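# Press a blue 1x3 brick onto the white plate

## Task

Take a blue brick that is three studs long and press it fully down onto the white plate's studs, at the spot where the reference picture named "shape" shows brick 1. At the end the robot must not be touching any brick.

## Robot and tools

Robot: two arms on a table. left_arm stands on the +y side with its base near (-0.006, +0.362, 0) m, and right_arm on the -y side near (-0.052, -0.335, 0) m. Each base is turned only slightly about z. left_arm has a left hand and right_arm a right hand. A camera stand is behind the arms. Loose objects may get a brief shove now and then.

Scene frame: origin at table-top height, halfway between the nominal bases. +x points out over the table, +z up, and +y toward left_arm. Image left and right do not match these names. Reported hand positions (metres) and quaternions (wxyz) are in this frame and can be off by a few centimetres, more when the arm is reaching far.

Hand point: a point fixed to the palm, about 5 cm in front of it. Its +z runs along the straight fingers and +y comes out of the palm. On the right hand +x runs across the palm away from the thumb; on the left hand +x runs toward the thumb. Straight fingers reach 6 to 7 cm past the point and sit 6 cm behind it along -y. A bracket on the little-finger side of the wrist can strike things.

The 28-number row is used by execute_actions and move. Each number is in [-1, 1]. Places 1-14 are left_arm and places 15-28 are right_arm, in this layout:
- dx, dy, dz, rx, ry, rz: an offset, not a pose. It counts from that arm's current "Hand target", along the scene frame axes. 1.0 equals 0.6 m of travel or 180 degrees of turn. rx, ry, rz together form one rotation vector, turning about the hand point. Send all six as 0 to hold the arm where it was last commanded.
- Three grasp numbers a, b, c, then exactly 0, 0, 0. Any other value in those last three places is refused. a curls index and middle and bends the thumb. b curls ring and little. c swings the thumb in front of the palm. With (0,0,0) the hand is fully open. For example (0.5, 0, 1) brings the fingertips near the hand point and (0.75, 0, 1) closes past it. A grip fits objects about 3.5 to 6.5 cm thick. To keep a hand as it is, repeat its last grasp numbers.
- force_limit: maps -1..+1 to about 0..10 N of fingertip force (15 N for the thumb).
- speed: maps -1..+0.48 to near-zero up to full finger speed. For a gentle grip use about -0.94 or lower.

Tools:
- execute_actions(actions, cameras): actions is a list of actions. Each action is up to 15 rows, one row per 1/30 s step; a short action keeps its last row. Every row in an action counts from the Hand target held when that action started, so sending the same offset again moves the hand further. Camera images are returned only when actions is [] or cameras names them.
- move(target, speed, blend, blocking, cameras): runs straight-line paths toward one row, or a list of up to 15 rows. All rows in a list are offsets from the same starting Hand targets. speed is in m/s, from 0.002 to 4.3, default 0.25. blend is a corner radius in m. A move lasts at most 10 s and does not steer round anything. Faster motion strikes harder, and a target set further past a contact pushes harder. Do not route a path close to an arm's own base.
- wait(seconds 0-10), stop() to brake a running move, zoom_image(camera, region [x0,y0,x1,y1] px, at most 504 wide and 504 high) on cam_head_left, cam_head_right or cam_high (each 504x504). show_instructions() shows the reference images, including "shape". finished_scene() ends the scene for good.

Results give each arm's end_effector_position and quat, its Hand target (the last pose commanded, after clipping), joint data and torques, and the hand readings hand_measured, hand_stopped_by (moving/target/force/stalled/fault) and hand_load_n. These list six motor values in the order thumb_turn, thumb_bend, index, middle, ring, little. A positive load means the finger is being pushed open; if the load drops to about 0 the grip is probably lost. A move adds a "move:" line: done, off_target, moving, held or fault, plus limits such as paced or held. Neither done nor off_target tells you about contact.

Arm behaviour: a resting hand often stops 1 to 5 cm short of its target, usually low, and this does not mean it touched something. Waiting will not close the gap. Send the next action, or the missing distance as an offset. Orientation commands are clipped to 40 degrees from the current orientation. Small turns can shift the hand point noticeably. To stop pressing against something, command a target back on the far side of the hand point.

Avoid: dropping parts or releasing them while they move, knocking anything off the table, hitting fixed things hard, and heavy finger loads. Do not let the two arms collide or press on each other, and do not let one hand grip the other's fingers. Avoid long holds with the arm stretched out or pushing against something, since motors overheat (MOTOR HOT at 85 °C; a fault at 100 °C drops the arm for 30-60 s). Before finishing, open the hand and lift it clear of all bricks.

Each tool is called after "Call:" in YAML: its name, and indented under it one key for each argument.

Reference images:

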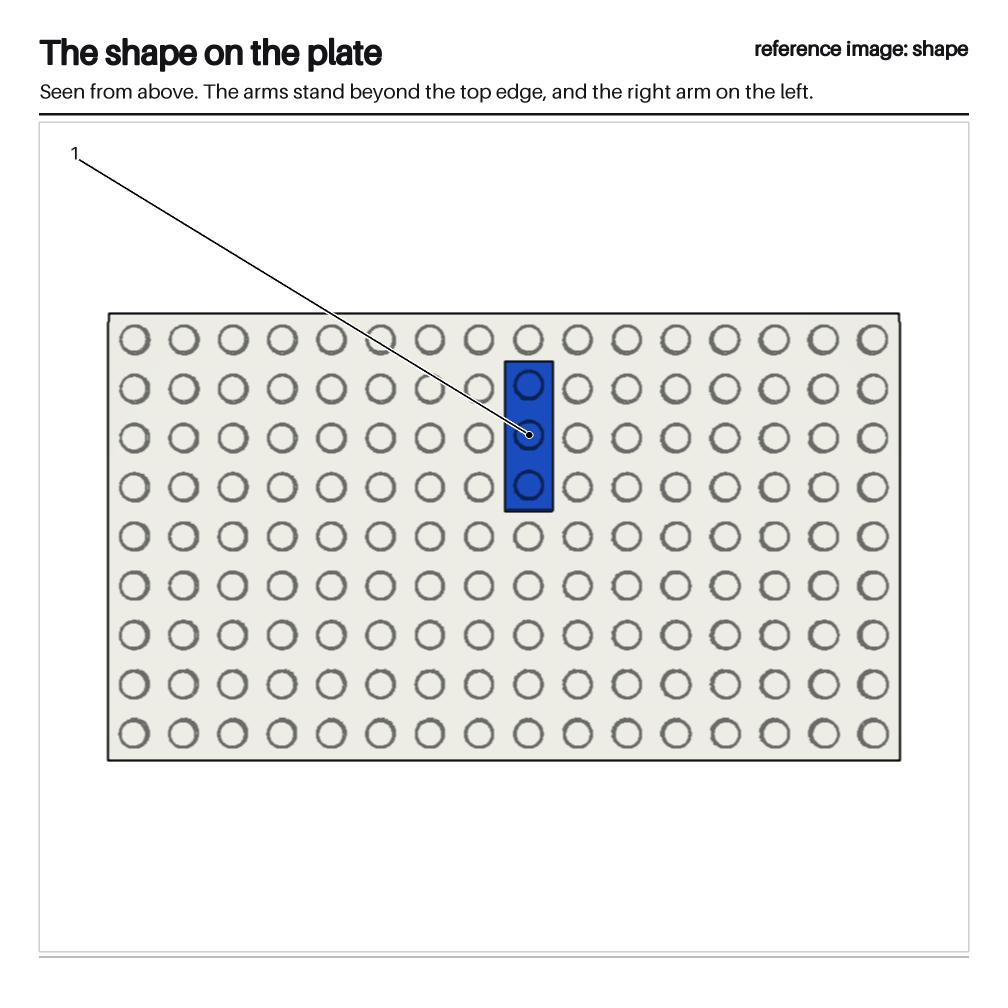

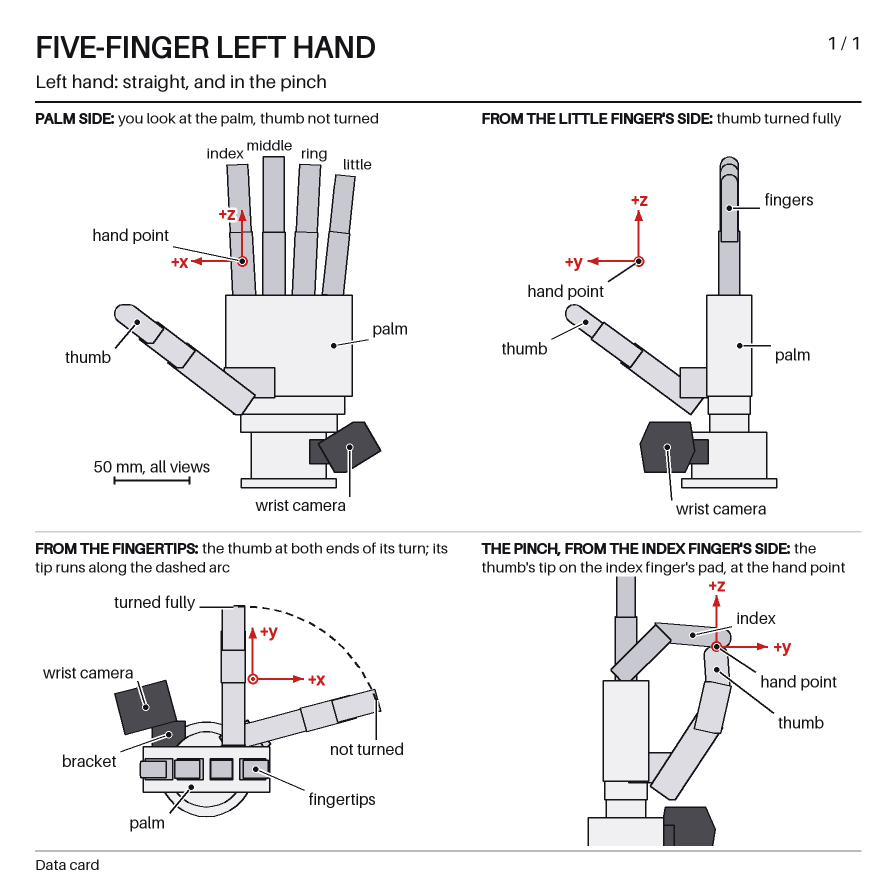

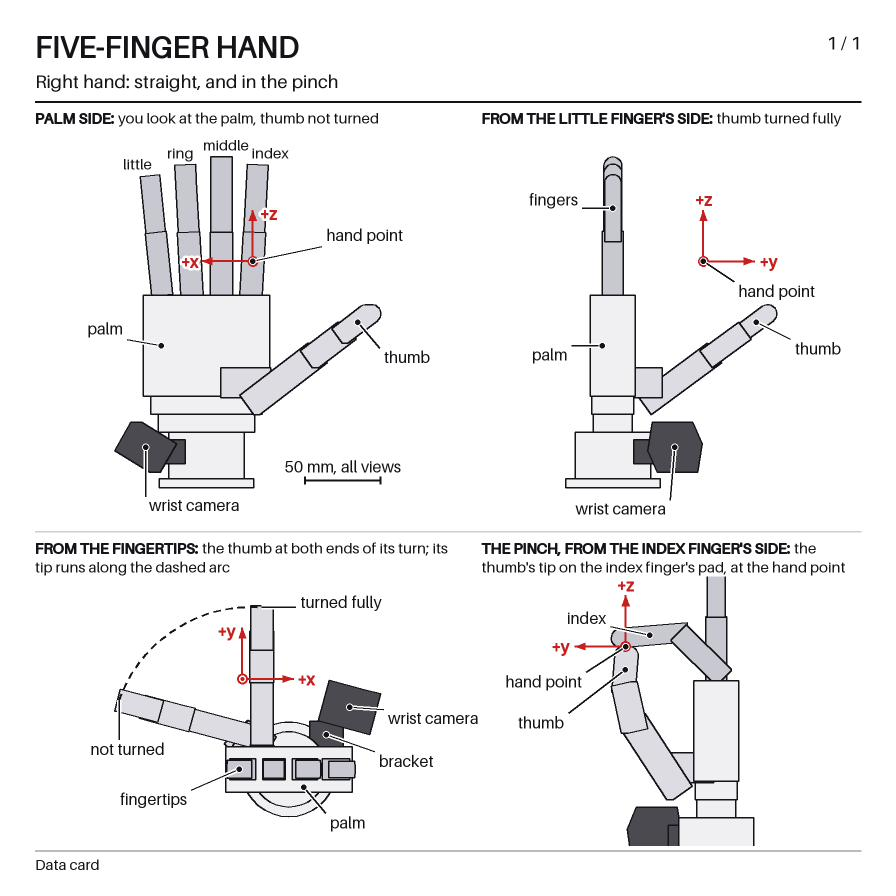

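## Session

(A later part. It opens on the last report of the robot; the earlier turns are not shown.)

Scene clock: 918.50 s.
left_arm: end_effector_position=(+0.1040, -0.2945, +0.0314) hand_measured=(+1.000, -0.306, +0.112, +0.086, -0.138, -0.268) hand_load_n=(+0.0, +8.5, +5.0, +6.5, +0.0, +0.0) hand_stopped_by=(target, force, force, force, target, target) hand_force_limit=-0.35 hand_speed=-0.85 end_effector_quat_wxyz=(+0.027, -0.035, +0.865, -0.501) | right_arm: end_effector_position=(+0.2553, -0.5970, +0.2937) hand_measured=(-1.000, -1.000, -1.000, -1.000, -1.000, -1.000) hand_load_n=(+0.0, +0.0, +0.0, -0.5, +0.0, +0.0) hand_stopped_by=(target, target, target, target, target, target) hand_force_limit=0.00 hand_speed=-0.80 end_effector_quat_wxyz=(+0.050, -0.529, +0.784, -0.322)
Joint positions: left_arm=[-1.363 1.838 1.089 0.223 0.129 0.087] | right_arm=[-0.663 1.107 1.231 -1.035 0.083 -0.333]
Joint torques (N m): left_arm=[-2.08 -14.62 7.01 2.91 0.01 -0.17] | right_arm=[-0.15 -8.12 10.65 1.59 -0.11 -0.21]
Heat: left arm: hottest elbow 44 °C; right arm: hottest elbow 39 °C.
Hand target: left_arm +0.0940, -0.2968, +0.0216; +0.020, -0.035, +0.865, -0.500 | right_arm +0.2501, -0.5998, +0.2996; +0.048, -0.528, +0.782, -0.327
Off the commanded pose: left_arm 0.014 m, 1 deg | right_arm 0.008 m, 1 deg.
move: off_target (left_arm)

Call:
move:
  target:
    - [-0.001,0.02,-0.055,0.02,0,0,0.68,0.4,1,0,0,0,-0.35,-0.85,0,0,0,0,0,0,0,0,0,0,0,0,0,-0.8]
  speed: 0.06
  cameras: ["cam_head_left","cam_head_right","cam_high"]

Call:
zoom_image:
  camera: "cam_head_left"
  region: [352, 352, 402, 384]

Call:
zoom_image:
  camera: "cam_head_right"
  region: [356, 360, 412, 396]

Call:
zoom_image:
  camera: "cam_high"
  region: [190, 150, 220, 180]

Scene clock: 926.97 s.
left_arm: end_effector_position=(+0.1044, -0.2944, +0.0299) hand_measured=(+1.000, -0.306, +0.112, +0.086, -0.138, -0.268) hand_load_n=(-0.5, +7.0, +5.0, +6.5, +0.0, +0.0) hand_stopped_by=(target, force, force, force, target, target) hand_force_limit=-0.35 hand_speed=-0.85 end_effector_quat_wxyz=(+0.028, -0.036, +0.865, -0.500) | right_arm: end_effector_position=(+0.2553, -0.5970, +0.2937) hand_measured=(-1.000, -1.000, -1.000, -1.000, -1.000, -1.000) hand_load_n=(+0.0, +0.0, +0.0, +0.0, +0.0, +0.0) hand_stopped_by=(target, target, target, target, target, target) hand_force_limit=0.00 hand_speed=-0.80 end_effector_quat_wxyz=(+0.050, -0.529, +0.784, -0.322)
Joint positions: left_arm=[-1.364 1.84 1.089 0.224 0.125 0.087] | right_arm=[-0.663 1.107 1.231 -1.035 0.083 -0.333]
Joint torques (N m): left_arm=[-2.02 -11.87 5.96 2.33 -0.11 -0.06] | right_arm=[-0.26 -8.47 10.74 1.73 -0.14 -0.26]
Heat: left arm: hottest elbow 43 °C; right arm: hottest elbow 39 °C.
Hand target: left_arm +0.0934, -0.2849, -0.0113; +0.021, -0.034, +0.880, -0.473 | right_arm +0.2501, -0.5998, +0.2996; +0.048, -0.528, +0.782, -0.327
Off the commanded pose: left_arm 0.044 m, 4 deg | right_arm 0.008 m, 1 deg.
move: off_target (left_arm)

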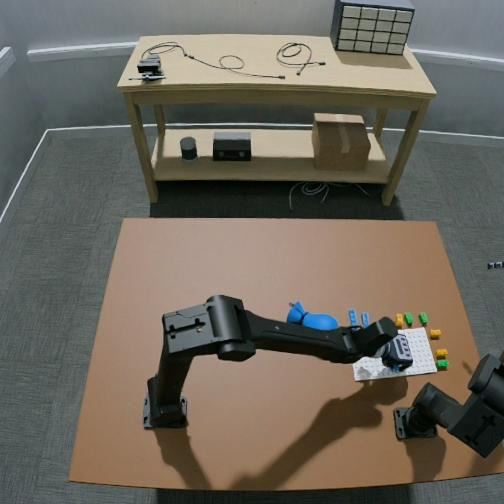

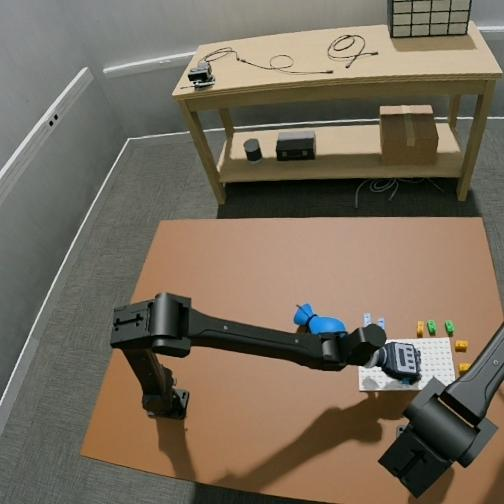

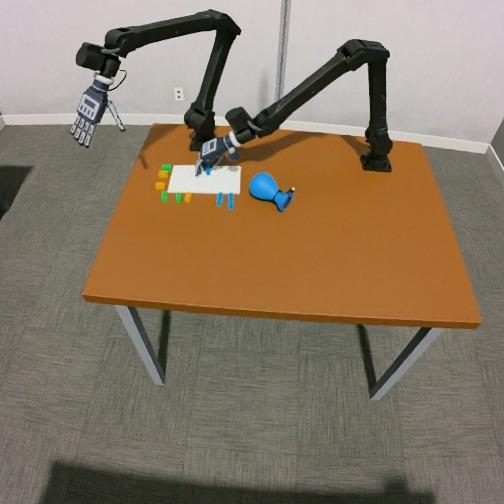

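Scaled by 10.080.

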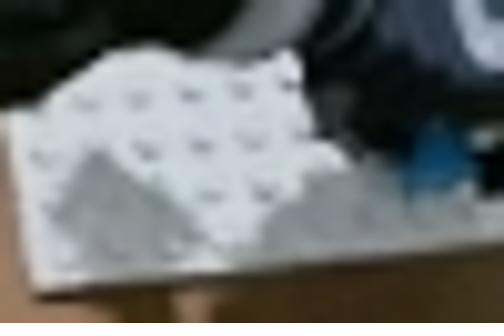

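Scaled by 9.000.

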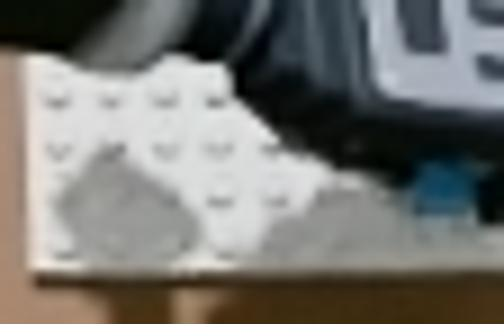

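Scaled by 16.800.

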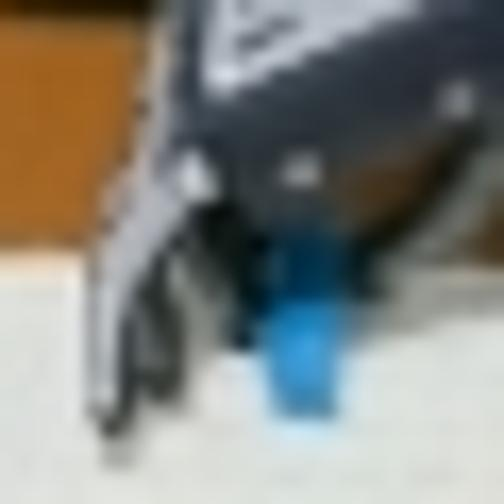

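Call:
move:
  target:
    - [0.0,0.015,-0.07,0.015,0,0,0.68,0.4,1,0,0,0,-0.35,-0.85,0,0,0,0,0,0,0,0,0,0,0,0,0,-0.8]
  speed: 0.06

Scene clock: 931.53 s.
left_arm: end_effector_position=(+0.1056, -0.2988, +0.0262) hand_measured=(+1.000, -0.306, +0.112, +0.086, -0.138, -0.268) hand_load_n=(-1.5, +2.0, +7.0, +3.5, +0.0, +0.0) hand_stopped_by=(target, force, force, force, target, target) hand_force_limit=-0.35 hand_speed=-0.85 end_effector_quat_wxyz=(+0.031, -0.035, +0.859, -0.510) | right_arm: end_effector_position=(+0.2553, -0.5970, +0.2937) hand_measured=(-1.000, -1.000, -1.000, -1.000, -1.000, -1.000) hand_load_n=(+0.0, +0.0, +0.0, +0.0, +0.0, +0.0) hand_stopped_by=(target, target, target, target, target, target) hand_force_limit=0.00 hand_speed=-0.80 end_effector_quat_wxyz=(+0.050, -0.529, +0.784, -0.322)
Joint positions: left_arm=[-1.364 1.856 1.083 0.272 0.123 0.087] | right_arm=[-0.663 1.107 1.231 -1.035 0.083 -0.333]
Joint torques (N m): left_arm=[-1.85 -8.64 4.78 1.46 -0.22 0.04] | right_arm=[-0.03 -7.82 10.65 1.72 -0.15 -0.2]
Heat: left arm: hottest elbow 42 °C; right arm: hottest elbow 39 °C.
Hand target: left_arm +0.0933, -0.2759, -0.0534; +0.022, -0.033, +0.891, -0.452 | right_arm +0.2501, -0.5998, +0.2996; +0.048, -0.528, +0.782, -0.327
Off the commanded pose: left_arm 0.084 m, 8 deg | right_arm 0.008 m, 1 deg.
move: off_target (left_arm)

Call:
wait:
  seconds: 0
  cameras: ["cam_head_left","cam_head_right","cam_high"]

Call:
zoom_image:
  camera: "cam_head_left"
  region: [352, 352, 402, 384]

Call:
zoom_image:
  camera: "cam_head_right"
  region: [356, 360, 412, 396]

Call:
zoom_image:
  camera: "cam_high"
  region: [190, 150, 220, 180]

Scene clock: 938.73 s.
left_arm: end_effector_position=(+0.1056, -0.2988, +0.0262) hand_measured=(+1.000, -0.306, +0.112, +0.086, -0.138, -0.268) hand_load_n=(-1.5, +2.0, +7.0, +3.5, +0.0, +0.0) hand_stopped_by=(target, force, force, force, target, target) hand_force_limit=-0.35 hand_speed=-0.85 end_effector_quat_wxyz=(+0.031, -0.035, +0.859, -0.510) | right_arm: end_effector_position=(+0.2553, -0.5970, +0.2937) hand_measured=(-1.000, -1.000, -1.000, -1.000, -1.000, -1.000) hand_load_n=(+0.0, +0.0, +0.0, +0.0, +0.5, +0.0) hand_stopped_by=(target, target, target, target, target, target) hand_force_limit=0.00 hand_speed=-0.80 end_effector_quat_wxyz=(+0.050, -0.529, +0.784, -0.322)
Joint positions: left_arm=[-1.364 1.856 1.083 0.272 0.123 0.087] | right_arm=[-0.663 1.107 1.231 -1.035 0.083 -0.333]
Joint torques (N m): left_arm=[-1.85 -8.64 4.78 1.47 -0.22 0.04] | right_arm=[-0.62 -8.18 10.69 1.74 -0.14 -0.23]
Heat: left arm: hottest elbow 41 °C; right arm: hottest elbow 39 °C.
Hand target: left_arm +0.0933, -0.2759, -0.0534; +0.022, -0.033, +0.891, -0.452 | right_arm +0.2501, -0.5998, +0.2996; +0.048, -0.528, +0.782, -0.327
Off the commanded pose: left_arm 0.084 m, 8 deg | right_arm 0.008 m, 1 deg.

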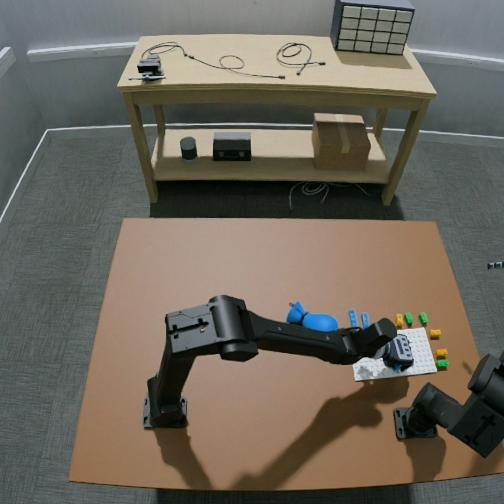

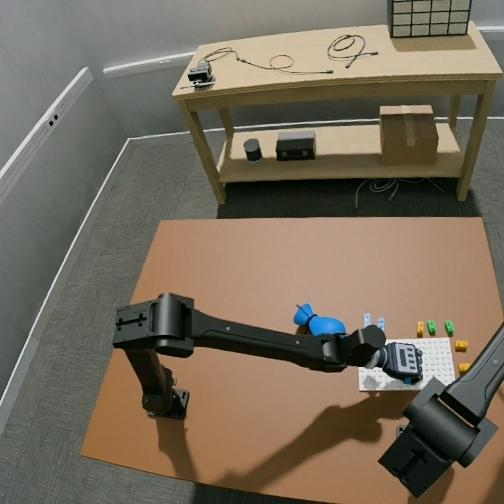

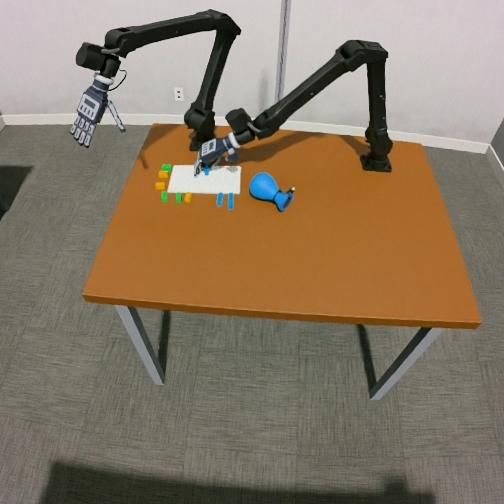

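Scaled by 10.080.

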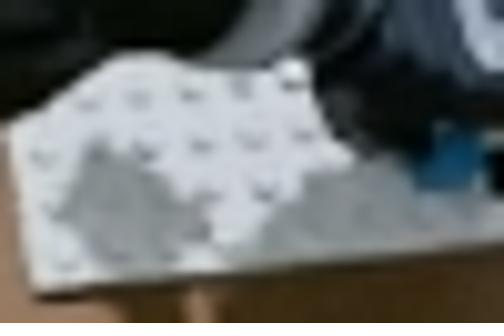

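Scaled by 9.000.

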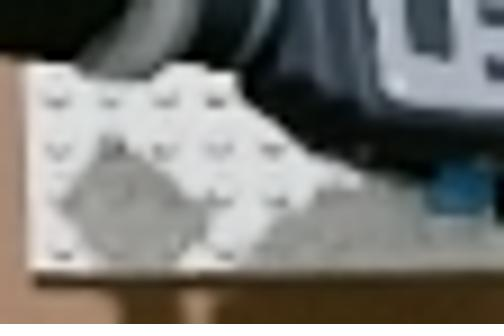

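Scaled by 16.800.

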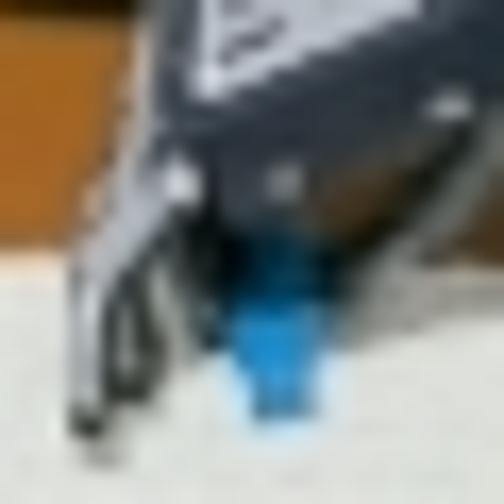

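Call:
move:
  target:
    - [0.005,-0.035,0.185,-0.01,0,0,0.68,0.4,1,0,0,0,-0.35,-0.85,0,0,0,0,0,0,0,0,0,0,0,0,0,-0.8]
    - [0.0027,-0.0328,0.128,-0.0345,0,0,0.68,0.4,1,0,0,0,-0.35,-0.85,0,0,0,0,0,0,0,0,0,0,0,0,0,-0.8]
  speed: 0.05
  cameras: ["cam_head_left","cam_head_right","cam_high"]

Call:
zoom_image:
  camera: "cam_head_left"
  region: [352, 352, 402, 384]

Call:
zoom_image:
  camera: "cam_head_right"
  region: [356, 360, 412, 396]

Call:
zoom_image:
  camera: "cam_high"
  region: [190, 150, 220, 180]

Scene clock: 955.87 s.
left_arm: end_effector_position=(+0.1022, -0.2930, +0.0304) hand_measured=(+1.000, -0.306, +0.112, +0.086, -0.138, -0.268) hand_load_n=(-0.5, +8.0, +4.5, +4.5, +0.0, +0.0) hand_stopped_by=(target, force, force, force, target, target) hand_force_limit=-0.35 hand_speed=-0.85 end_effector_quat_wxyz=(+0.026, -0.035, +0.866, -0.498) | right_arm: end_effector_position=(+0.2553, -0.5970, +0.2937) hand_measured=(-1.000, -1.000, -1.000, -1.000, -1.000, -1.000) hand_load_n=(+0.0, +0.0, +0.0, +0.0, +0.0, +0.0) hand_stopped_by=(target, target, target, target, target, target) hand_force_limit=0.00 hand_speed=-0.80 end_effector_quat_wxyz=(+0.050, -0.529, +0.784, -0.322)
Joint positions: left_arm=[-1.366 1.836 1.087 0.216 0.127 0.087] | right_arm=[-0.663 1.107 1.231 -1.035 0.083 -0.333]
Joint torques (N m): left_arm=[-1.61 -14.86 7.06 2.97 0.14 -0.15] | right_arm=[-0.26 -8.23 10.59 1.78 -0.15 -0.23]
Motor temperatures (°C): left_arm=[29 34 39 28 26 27] | right_arm=[28 34 39 27 28 27]
Heat: left arm: hottest elbow 39 °C; right arm: hottest elbow 39 °C.
Hand target: left_arm +0.0950, -0.2956, +0.0235; +0.020, -0.035, +0.865, -0.500 | right_arm +0.2501, -0.5998, +0.2996; +0.048, -0.528, +0.782, -0.327
Off the commanded pose: left_arm 0.010 m, 1 deg | right_arm 0.008 m, 1 deg.
move: done

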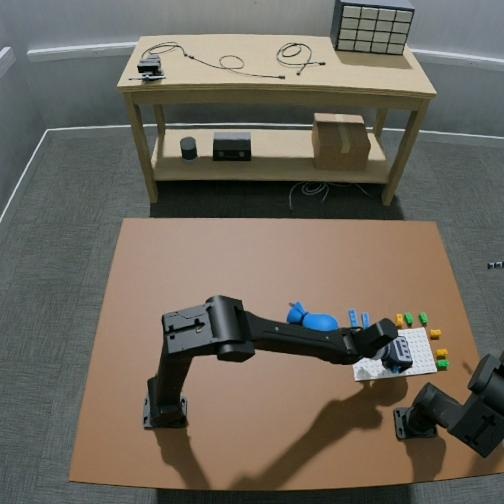

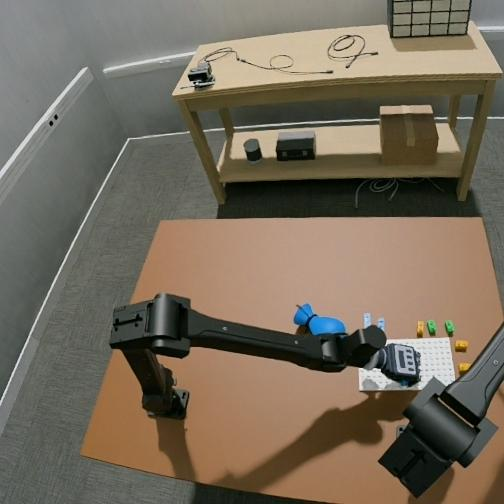

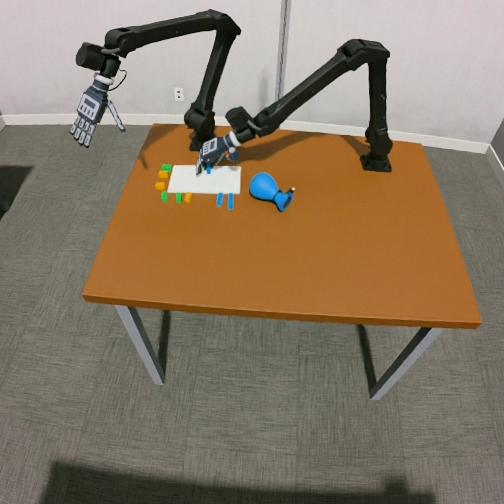

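Scaled by 10.080.

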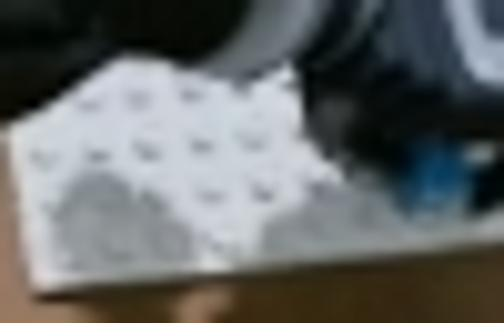

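Scaled by 9.000.

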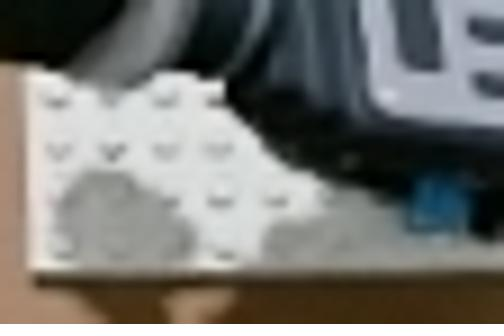

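Scaled by 16.800.

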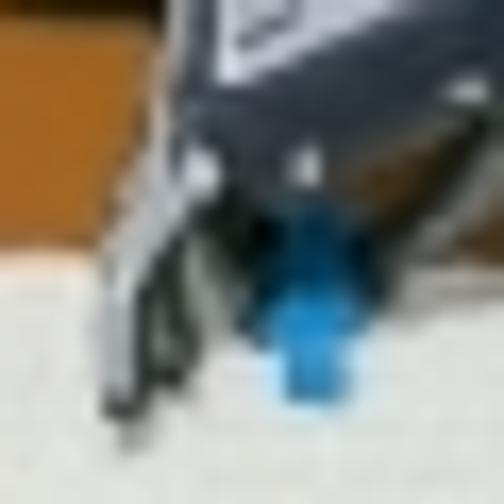

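Call:
move:
  target:
    - [0.055,0.0,0.055,0,0,0,0.68,0.4,1,0,0,0,-0.35,-0.85,0,0,0,0,0,0,0,0,0,0,0,0,0,-0.8]
    - [0.0055,-0.001,0.005,0,0,0,0.68,0.4,1,0,0,0,-0.35,-0.85,0,0,0,0,0,0,0,0,0,0,0,0,0,-0.8]
  speed: 0.06
  cameras: ["cam_head_left","cam_head_right","cam_high"]

Call:
zoom_image:
  camera: "cam_head_left"
  region: [352, 352, 402, 384]

Call:
zoom_image:
  camera: "cam_head_right"
  region: [356, 360, 412, 396]

Call:
zoom_image:
  camera: "cam_high"
  region: [190, 150, 220, 180]

Scene clock: 969.20 s.
left_arm: end_effector_position=(+0.1042, -0.2910, +0.0304) hand_measured=(+1.000, -0.306, +0.112, +0.086, -0.138, -0.268) hand_load_n=(+0.0, +8.0, +5.0, +4.5, +0.0, +0.0) hand_stopped_by=(target, force, force, force, target, target) hand_force_limit=-0.35 hand_speed=-0.85 end_effector_quat_wxyz=(+0.024, -0.034, +0.868, -0.495) | right_arm: end_effector_position=(+0.2553, -0.5970, +0.2937) hand_measured=(-1.000, -1.000, -1.000, -1.000, -1.000, -1.000) hand_load_n=(-0.5, +0.0, +0.0, -0.5, +0.0, +0.0) hand_stopped_by=(target, target, target, target, target, target) hand_force_limit=0.00 hand_speed=-0.80 end_effector_quat_wxyz=(+0.050, -0.529, +0.784, -0.322)
Joint positions: left_arm=[-1.36 1.834 1.087 0.208 0.136 0.09] | right_arm=[-0.663 1.107 1.231 -1.035 0.083 -0.333]
Joint torques (N m): left_arm=[-1.67 -14.97 7.51 2.95 0.01 -0.16] | right_arm=[-0.62 -7.82 10.69 1.62 -0.14 -0.24]
Heat: left arm: hottest elbow 40 °C; right arm: hottest elbow 39 °C.
Hand target: left_arm +0.0981, -0.2962, +0.0264; +0.020, -0.035, +0.865, -0.500 | right_arm +0.2501, -0.5998, +0.2996; +0.048, -0.528, +0.782, -0.327
Off the commanded pose: left_arm 0.009 m, 1 deg | right_arm 0.008 m, 1 deg.
move: done

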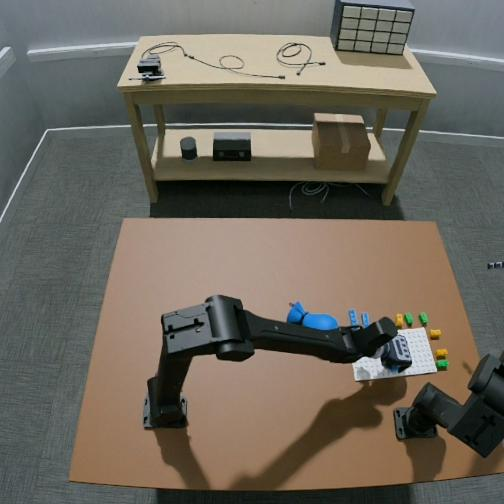

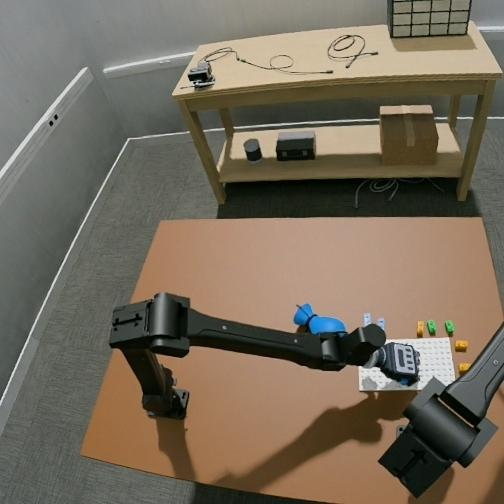

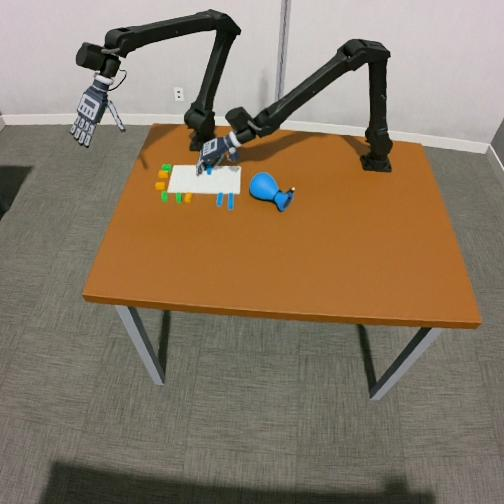

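Scaled by 10.080.

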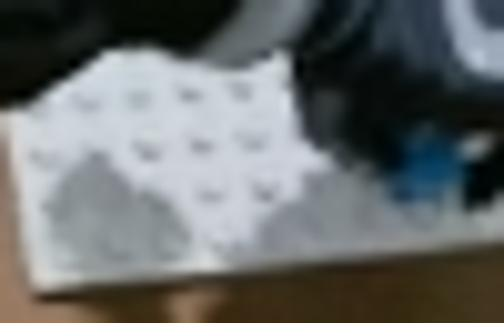

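Scaled by 9.000.

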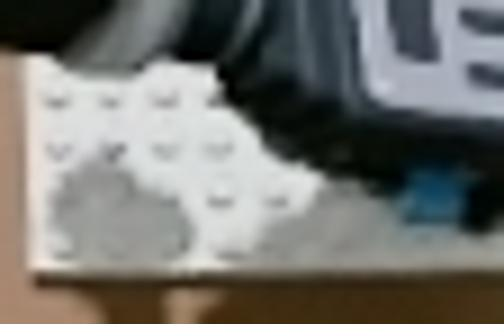

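Scaled by 16.800.

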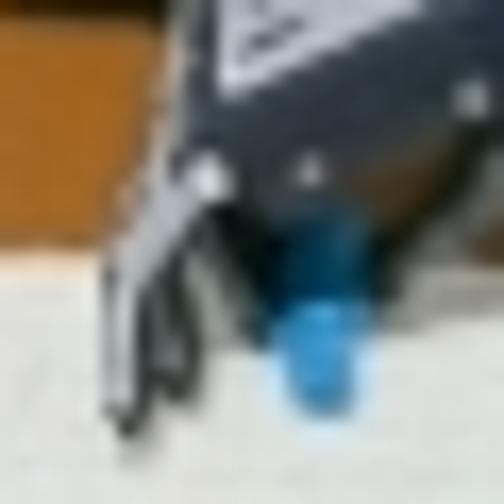

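Call:
move:
  target:
    - [-0.001,-0.005,-0.013,0,0,0,0.68,0.4,1,0,0,0,-0.35,-0.85,0,0,0,0,0,0,0,0,0,0,0,0,0,-0.8]
  speed: 0.04

Scene clock: 975.07 s.
left_arm: end_effector_position=(+0.1050, -0.2941, +0.0297) hand_measured=(+1.000, -0.306, +0.112, +0.086, -0.138, -0.268) hand_load_n=(-0.5, +7.5, +4.5, +4.0, +0.0, +0.0) hand_stopped_by=(target, force, force, force, target, target) hand_force_limit=-0.35 hand_speed=-0.85 end_effector_quat_wxyz=(+0.025, -0.035, +0.864, -0.501) | right_arm: end_effector_position=(+0.2553, -0.5970, +0.2937) hand_measured=(-1.000, -1.000, -1.000, -1.000, -1.000, -1.000) hand_load_n=(+0.0, +0.0, +0.0, +0.0, +0.0, +0.0) hand_stopped_by=(target, target, target, target, target, target) hand_force_limit=0.00 hand_speed=-0.80 end_effector_quat_wxyz=(+0.050, -0.529, +0.784, -0.322)
Joint positions: left_arm=[-1.36 1.841 1.087 0.229 0.136 0.087] | right_arm=[-0.663 1.107 1.231 -1.035 0.083 -0.333]
Joint torques (N m): left_arm=[-1.85 -13.68 7.73 2.7 -0.04 -0.14] | right_arm=[-0.56 -8.12 10.7 1.59 -0.15 -0.21]
Heat: left arm: hottest elbow 40 °C; right arm: hottest elbow 39 °C.
Hand target: left_arm +0.0976, -0.2992, +0.0187; +0.020, -0.034, +0.865, -0.500 | right_arm +0.2501, -0.5998, +0.2996; +0.048, -0.528, +0.782, -0.327
Off the commanded pose: left_arm 0.014 m, 1 deg | right_arm 0.008 m, 1 deg.
move: off_target (left_arm)

Call:
move:
  target:
    - [0.0,0.0,0.02,0,0,0,0.68,0.4,1,0,0,0,-0.35,-0.85,0,0,0,0,0,0,0,0,0,0,0,0,0,-0.8]
    - [0.0,0.0,0.02,0,0,0,0.52,0.4,1,0,0,0,-0.35,-0.85,0,0,0,0,0,0,0,0,0,0,0,0,0,-0.8]
  speed: 0.04
  cameras: ["cam_head_left","cam_head_right","cam_high"]

Call:
zoom_image:
  camera: "cam_head_left"
  region: [352, 352, 402, 384]

Call:
zoom_image:
  camera: "cam_head_right"
  region: [356, 360, 412, 396]

Call:
zoom_image:
  camera: "cam_high"
  region: [190, 150, 220, 180]

Scene clock: 985.80 s.
left_arm: end_effector_position=(+0.1052, -0.2941, +0.0296) hand_measured=(+1.000, -0.380, -0.040, -0.010, -0.162, -0.252) hand_load_n=(+0.0, +0.0, +0.0, +0.0, +0.0, -0.5) hand_stopped_by=(target, target, target, target, target, target) hand_force_limit=-0.35 hand_speed=-0.85 end_effector_quat_wxyz=(+0.025, -0.035, +0.864, -0.501) | right_arm: end_effector_position=(+0.2553, -0.5970, +0.2937) hand_measured=(-1.000, -1.000, -1.000, -1.000, -1.000, -1.000) hand_load_n=(+0.0, +0.0, +0.0, +0.0, +0.0, +0.0) hand_stopped_by=(target, target, target, target, target, target) hand_force_limit=0.00 hand_speed=-0.80 end_effector_quat_wxyz=(+0.050, -0.529, +0.784, -0.322)
Joint positions: left_arm=[-1.36 1.841 1.087 0.229 0.134 0.087] | right_arm=[-0.663 1.107 1.231 -1.035 0.083 -0.333]
Joint torques (N m): left_arm=[-1.9 -15.85 8.28 1.5 -0.01 -0.14] | right_arm=[-0.5 -8.12 10.76 1.65 -0.16 -0.23]
Heat: left arm: hottest elbow 40 °C; right arm: hottest elbow 39 °C.
Hand target: left_arm +0.0977, -0.2992, +0.0307; +0.020, -0.034, +0.865, -0.500 | right_arm +0.2501, -0.5998, +0.2996; +0.048, -0.528, +0.782, -0.327
Off the commanded pose: left_arm 0.009 m, 1 deg | right_arm 0.008 m, 1 deg.
move: done

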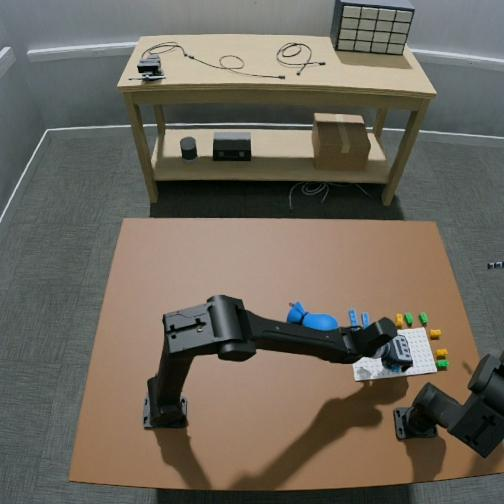

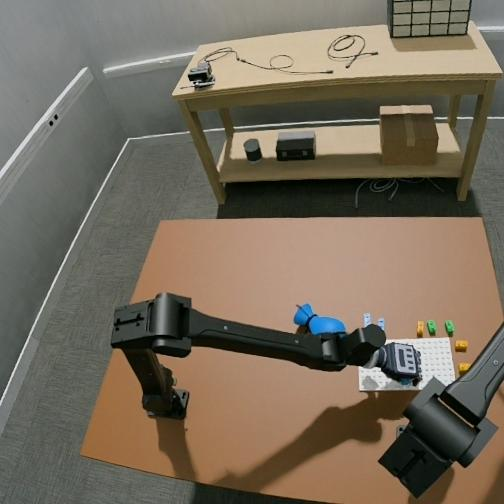

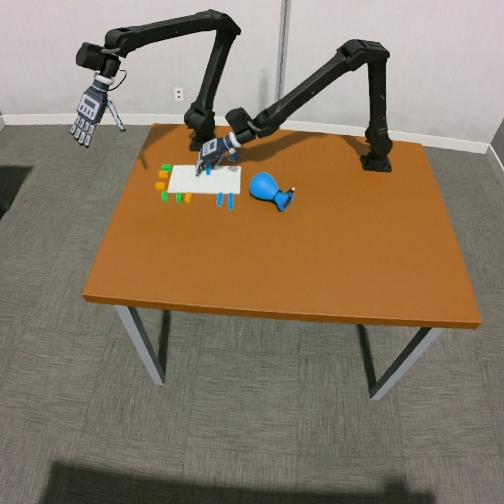

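Scaled by 10.080.

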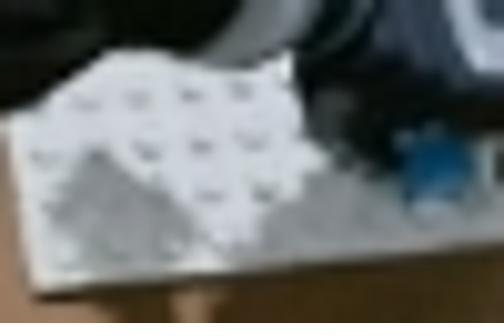

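Scaled by 9.000.

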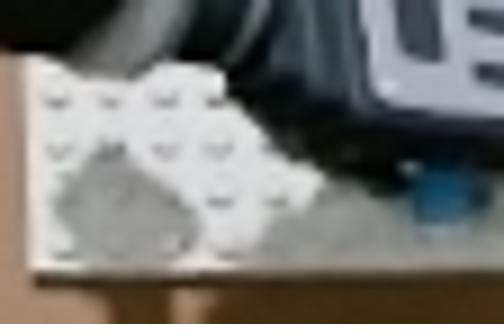

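Scaled by 16.800.

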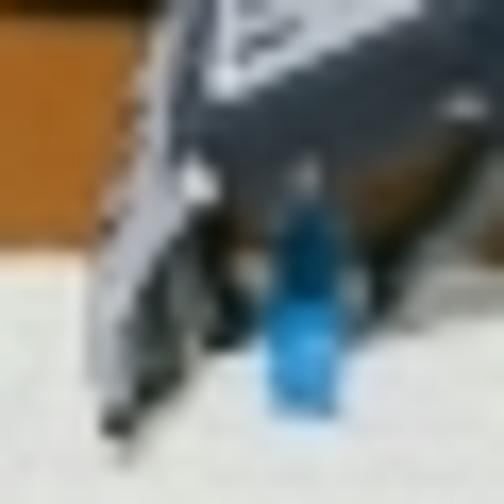

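Call:
move:
  target:
    - [0.0,0.0,0.1,0,0,0,0.5,0.4,1,0,0,0,-0.35,-0.85,0,0,0,0,0,0,0,0,0,0,0,0,0,-0.8]
    - [0.1,0.2,0.25,0,0,0,0.5,0.4,1,0,0,0,-0.35,-0.85,0,0,0,0,0,0,0,0,0,0,0,0,0,-0.8]
  speed: [0.06,0.2]
  blend: [0.01,0]
  cameras: ["cam_head_left","cam_head_right","cam_high"]

Call:
zoom_image:
  camera: "cam_head_left"
  region: [342, 320, 442, 388]

Call:
zoom_image:
  camera: "cam_head_left"
  region: [370, 340, 420, 380]

Call:
zoom_image:
  camera: "cam_head_right"
  region: [380, 352, 430, 392]

Call:
zoom_image:
  camera: "cam_high"
  region: [185, 155, 225, 190]

Scene clock: 994.57 s.
left_arm: end_effector_position=(+0.1537, -0.1842, +0.1789) hand_measured=(+1.000, -0.396, -0.080, -0.050, -0.166, -0.250) hand_load_n=(+0.0, +0.0, +0.0, +0.0, +0.0, +0.0) hand_stopped_by=(target, target, target, target, target, target) hand_force_limit=-0.35 hand_speed=-0.85 end_effector_quat_wxyz=(+0.017, -0.036, +0.864, -0.502) | right_arm: end_effector_position=(+0.2553, -0.5970, +0.2937) hand_measured=(-1.000, -1.000, -1.000, -1.000, -1.000, -1.000) hand_load_n=(+0.0, +0.0, +0.0, +0.0, +0.0, +0.0) hand_stopped_by=(target, target, target, target, target, target) hand_force_limit=0.00 hand_speed=-0.80 end_effector_quat_wxyz=(+0.050, -0.529, +0.784, -0.322)
Joint positions: left_arm=[-1.186 1.411 1.009 -0.144 0.298 0.168] | right_arm=[-0.663 1.107 1.231 -1.035 0.083 -0.333]
Joint torques (N m): left_arm=[0.32 -12.28 8.58 1.42 0.24 0.07] | right_arm=[-0.91 -8.23 10.56 1.74 -0.12 -0.21]
Heat: left arm: hottest elbow 40 °C; right arm: hottest elbow 39 °C.
Hand target: left_arm +0.1577, -0.1792, +0.1807; +0.020, -0.034, +0.865, -0.500 | right_arm +0.2501, -0.5998, +0.2996; +0.048, -0.528, +0.782, -0.327
Off the commanded pose: left_arm 0.007 m, 1 deg | right_arm 0.008 m, 1 deg.
move: done

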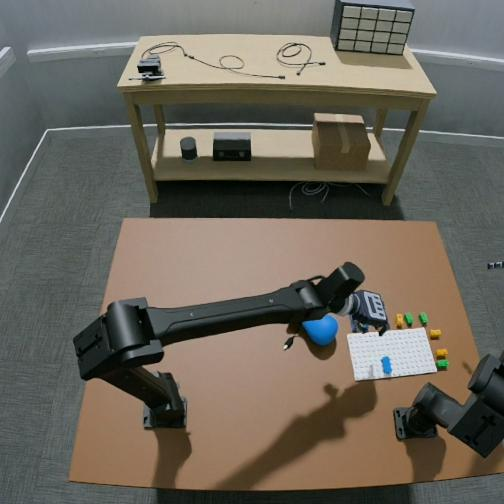

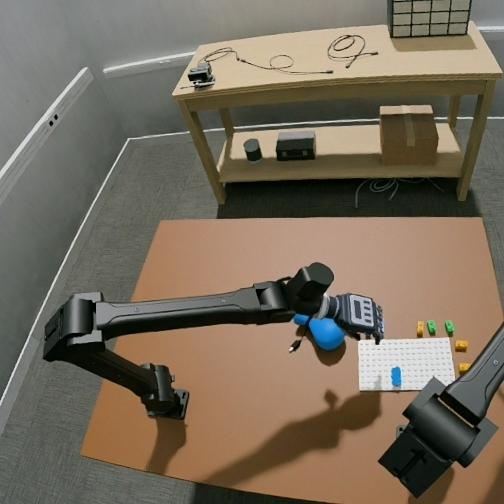

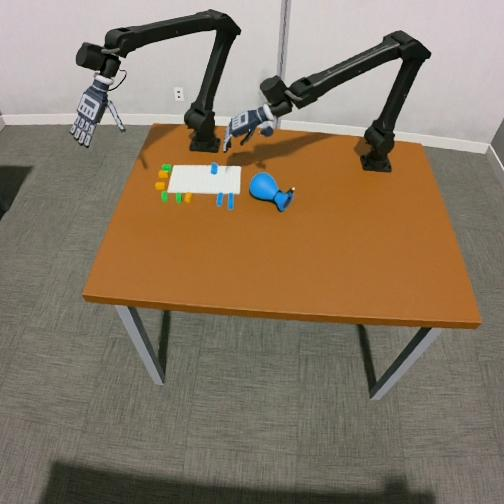

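Scaled by 5.040.

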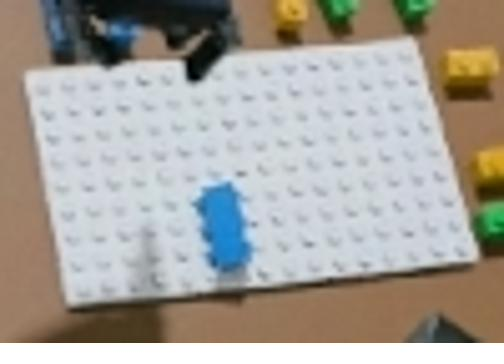

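Scaled by 10.080.

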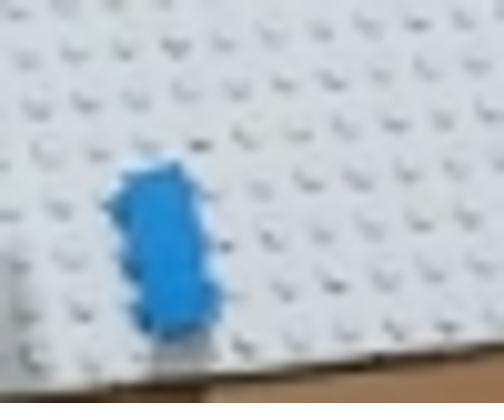

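Scaled by 10.080.

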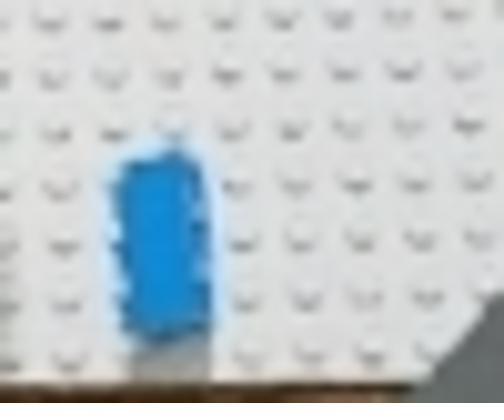

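Scaled by 12.600.

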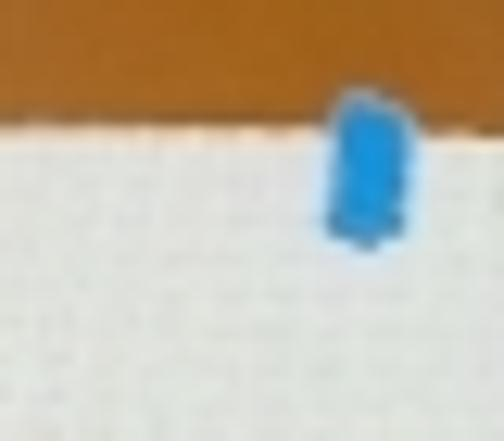

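Call:
move:
  target:
    - [-0.0878,-0.1547,-0.16,0,0,0,0.5,0.4,1,0,0,0,-0.35,-0.85,0,0,0,0,0,0,0,0,0,0,0,0,0,-0.8]
  speed: 0.12
  cameras: ["cam_head_left","cam_head_right","cam_high"]

Call:
zoom_image:
  camera: "cam_head_left"
  region: [360, 340, 410, 380]

Call:
zoom_image:
  camera: "cam_head_right"
  region: [370, 352, 420, 392]

Call:
zoom_image:
  camera: "cam_high"
  region: [185, 145, 235, 190]

Scene clock: 1022.40 s.
left_arm: end_effector_position=(+0.1029, -0.2426, +0.0593) hand_measured=(+1.000, -0.396, -0.080, -0.050, -0.166, -0.250) hand_load_n=(+0.0, +0.0, +0.0, +0.0, +0.0, +0.0) hand_stopped_by=(target, target, target, target, target, target) hand_force_limit=-0.35 hand_speed=-0.85 end_effector_quat_wxyz=(+0.017, -0.036, +0.882, -0.470) | right_arm: end_effector_position=(+0.2553, -0.5970, +0.2937) hand_measured=(-1.000, -1.000, -1.000, -1.000, -1.000, -1.000) hand_load_n=(+0.0, +0.0, +0.0, +0.0, +0.0, +0.0) hand_stopped_by=(target, target, target, target, target, target) hand_force_limit=0.00 hand_speed=-0.80 end_effector_quat_wxyz=(+0.050, -0.529, +0.784, -0.322)
Joint positions: left_arm=[-1.337 1.687 1.009 0.079 0.158 0.103] | right_arm=[-0.663 1.107 1.231 -1.035 0.083 -0.333]
Joint torques (N m): left_arm=[-1.55 -13.74 11.49 2.92 0.01 -0.18] | right_arm=[-0.85 -8.29 10.65 1.65 -0.12 -0.23]
Heat: left arm: hottest elbow 41 °C; right arm: hottest elbow 39 °C.
Hand target: left_arm +0.1050, -0.2720, +0.0846; +0.020, -0.034, +0.865, -0.500 | right_arm +0.2501, -0.5998, +0.2996; +0.048, -0.528, +0.782, -0.327
Off the commanded pose: left_arm 0.039 m, 4 deg | right_arm 0.008 m, 1 deg.
move: off_target (left_arm)

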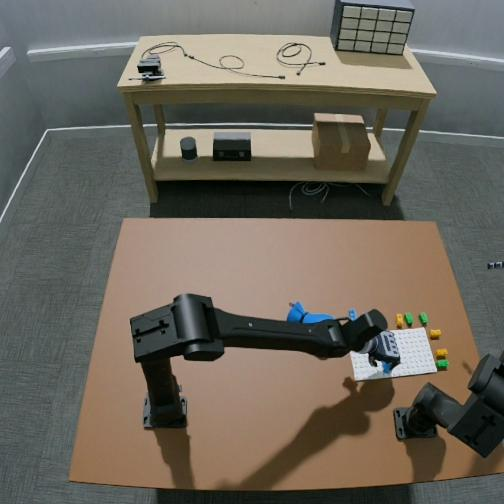

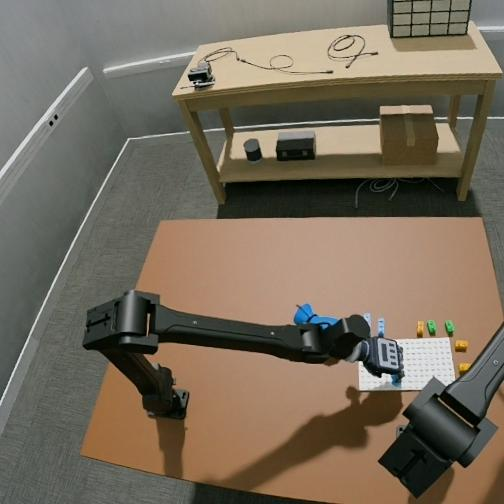

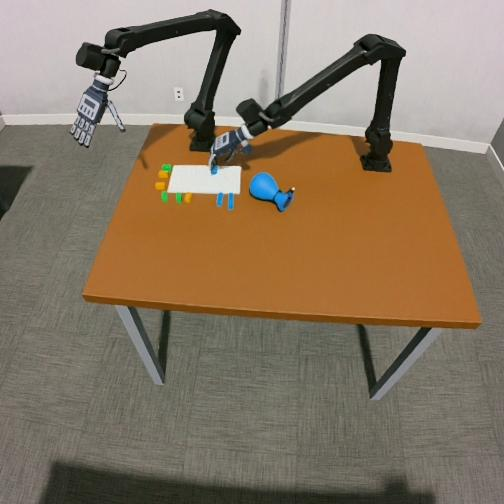

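Scaled by 10.080.

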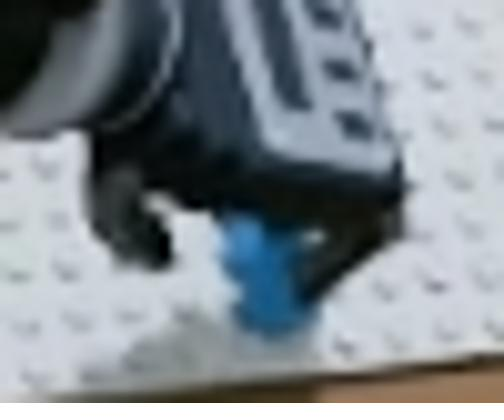

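Scaled by 10.080.

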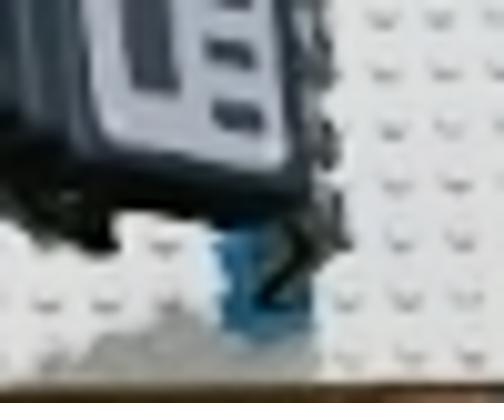

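Scaled by 10.080.

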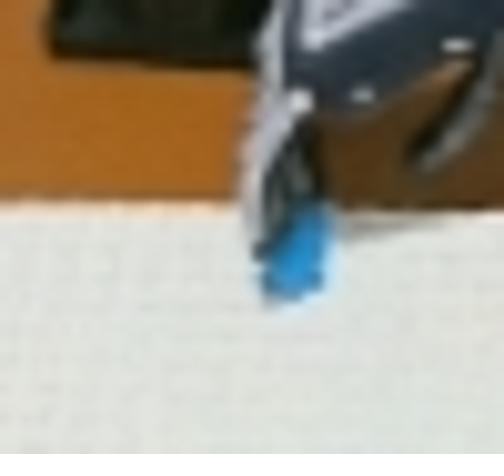

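Call:
move:
  target:
    - [-0.004,-0.045,0.02,0,0,0,0.5,0.4,1,0,0,0,-0.35,-0.85,0,0,0,0,0,0,0,0,0,0,0,0,0,-0.8]
  speed: 0.1

Scene clock: 1027.70 s.
left_arm: end_effector_position=(+0.1043, -0.2767, +0.0786) hand_measured=(+1.000, -0.396, -0.080, -0.050, -0.166, -0.250) hand_load_n=(+0.0, +0.0, +0.0, +0.0, +0.0, +0.0) hand_stopped_by=(target, target, target, target, target, target) hand_force_limit=-0.35 hand_speed=-0.85 end_effector_quat_wxyz=(+0.022, -0.035, +0.873, -0.487) | right_arm: end_effector_position=(+0.2553, -0.5970, +0.2937) hand_measured=(-1.000, -1.000, -1.000, -1.000, -1.000, -1.000) hand_load_n=(+0.0, +0.0, +0.0, +0.0, +0.0, +0.0) hand_stopped_by=(target, target, target, target, target, target) hand_force_limit=0.00 hand_speed=-0.80 end_effector_quat_wxyz=(+0.050, -0.529, +0.784, -0.322)
Joint positions: left_arm=[-1.353 1.723 1.099 0.064 0.142 0.094] | right_arm=[-0.663 1.107 1.231 -1.035 0.083 -0.333]
Joint torques (N m): left_arm=[-1.67 -14.27 11.96 1.42 0 -0.16] | right_arm=[-0.67 -7.88 10.76 1.58 -0.16 -0.21]
Heat: left arm: hottest elbow 42 °C; right arm: hottest elbow 39 °C.
Hand target: left_arm +0.1025, -0.2990, +0.0965; +0.020, -0.034, +0.865, -0.500 | right_arm +0.2501, -0.5998, +0.2996; +0.048, -0.528, +0.782, -0.327
Off the commanded pose: left_arm 0.029 m, 2 deg | right_arm 0.008 m, 1 deg.
move: off_target (left_arm)


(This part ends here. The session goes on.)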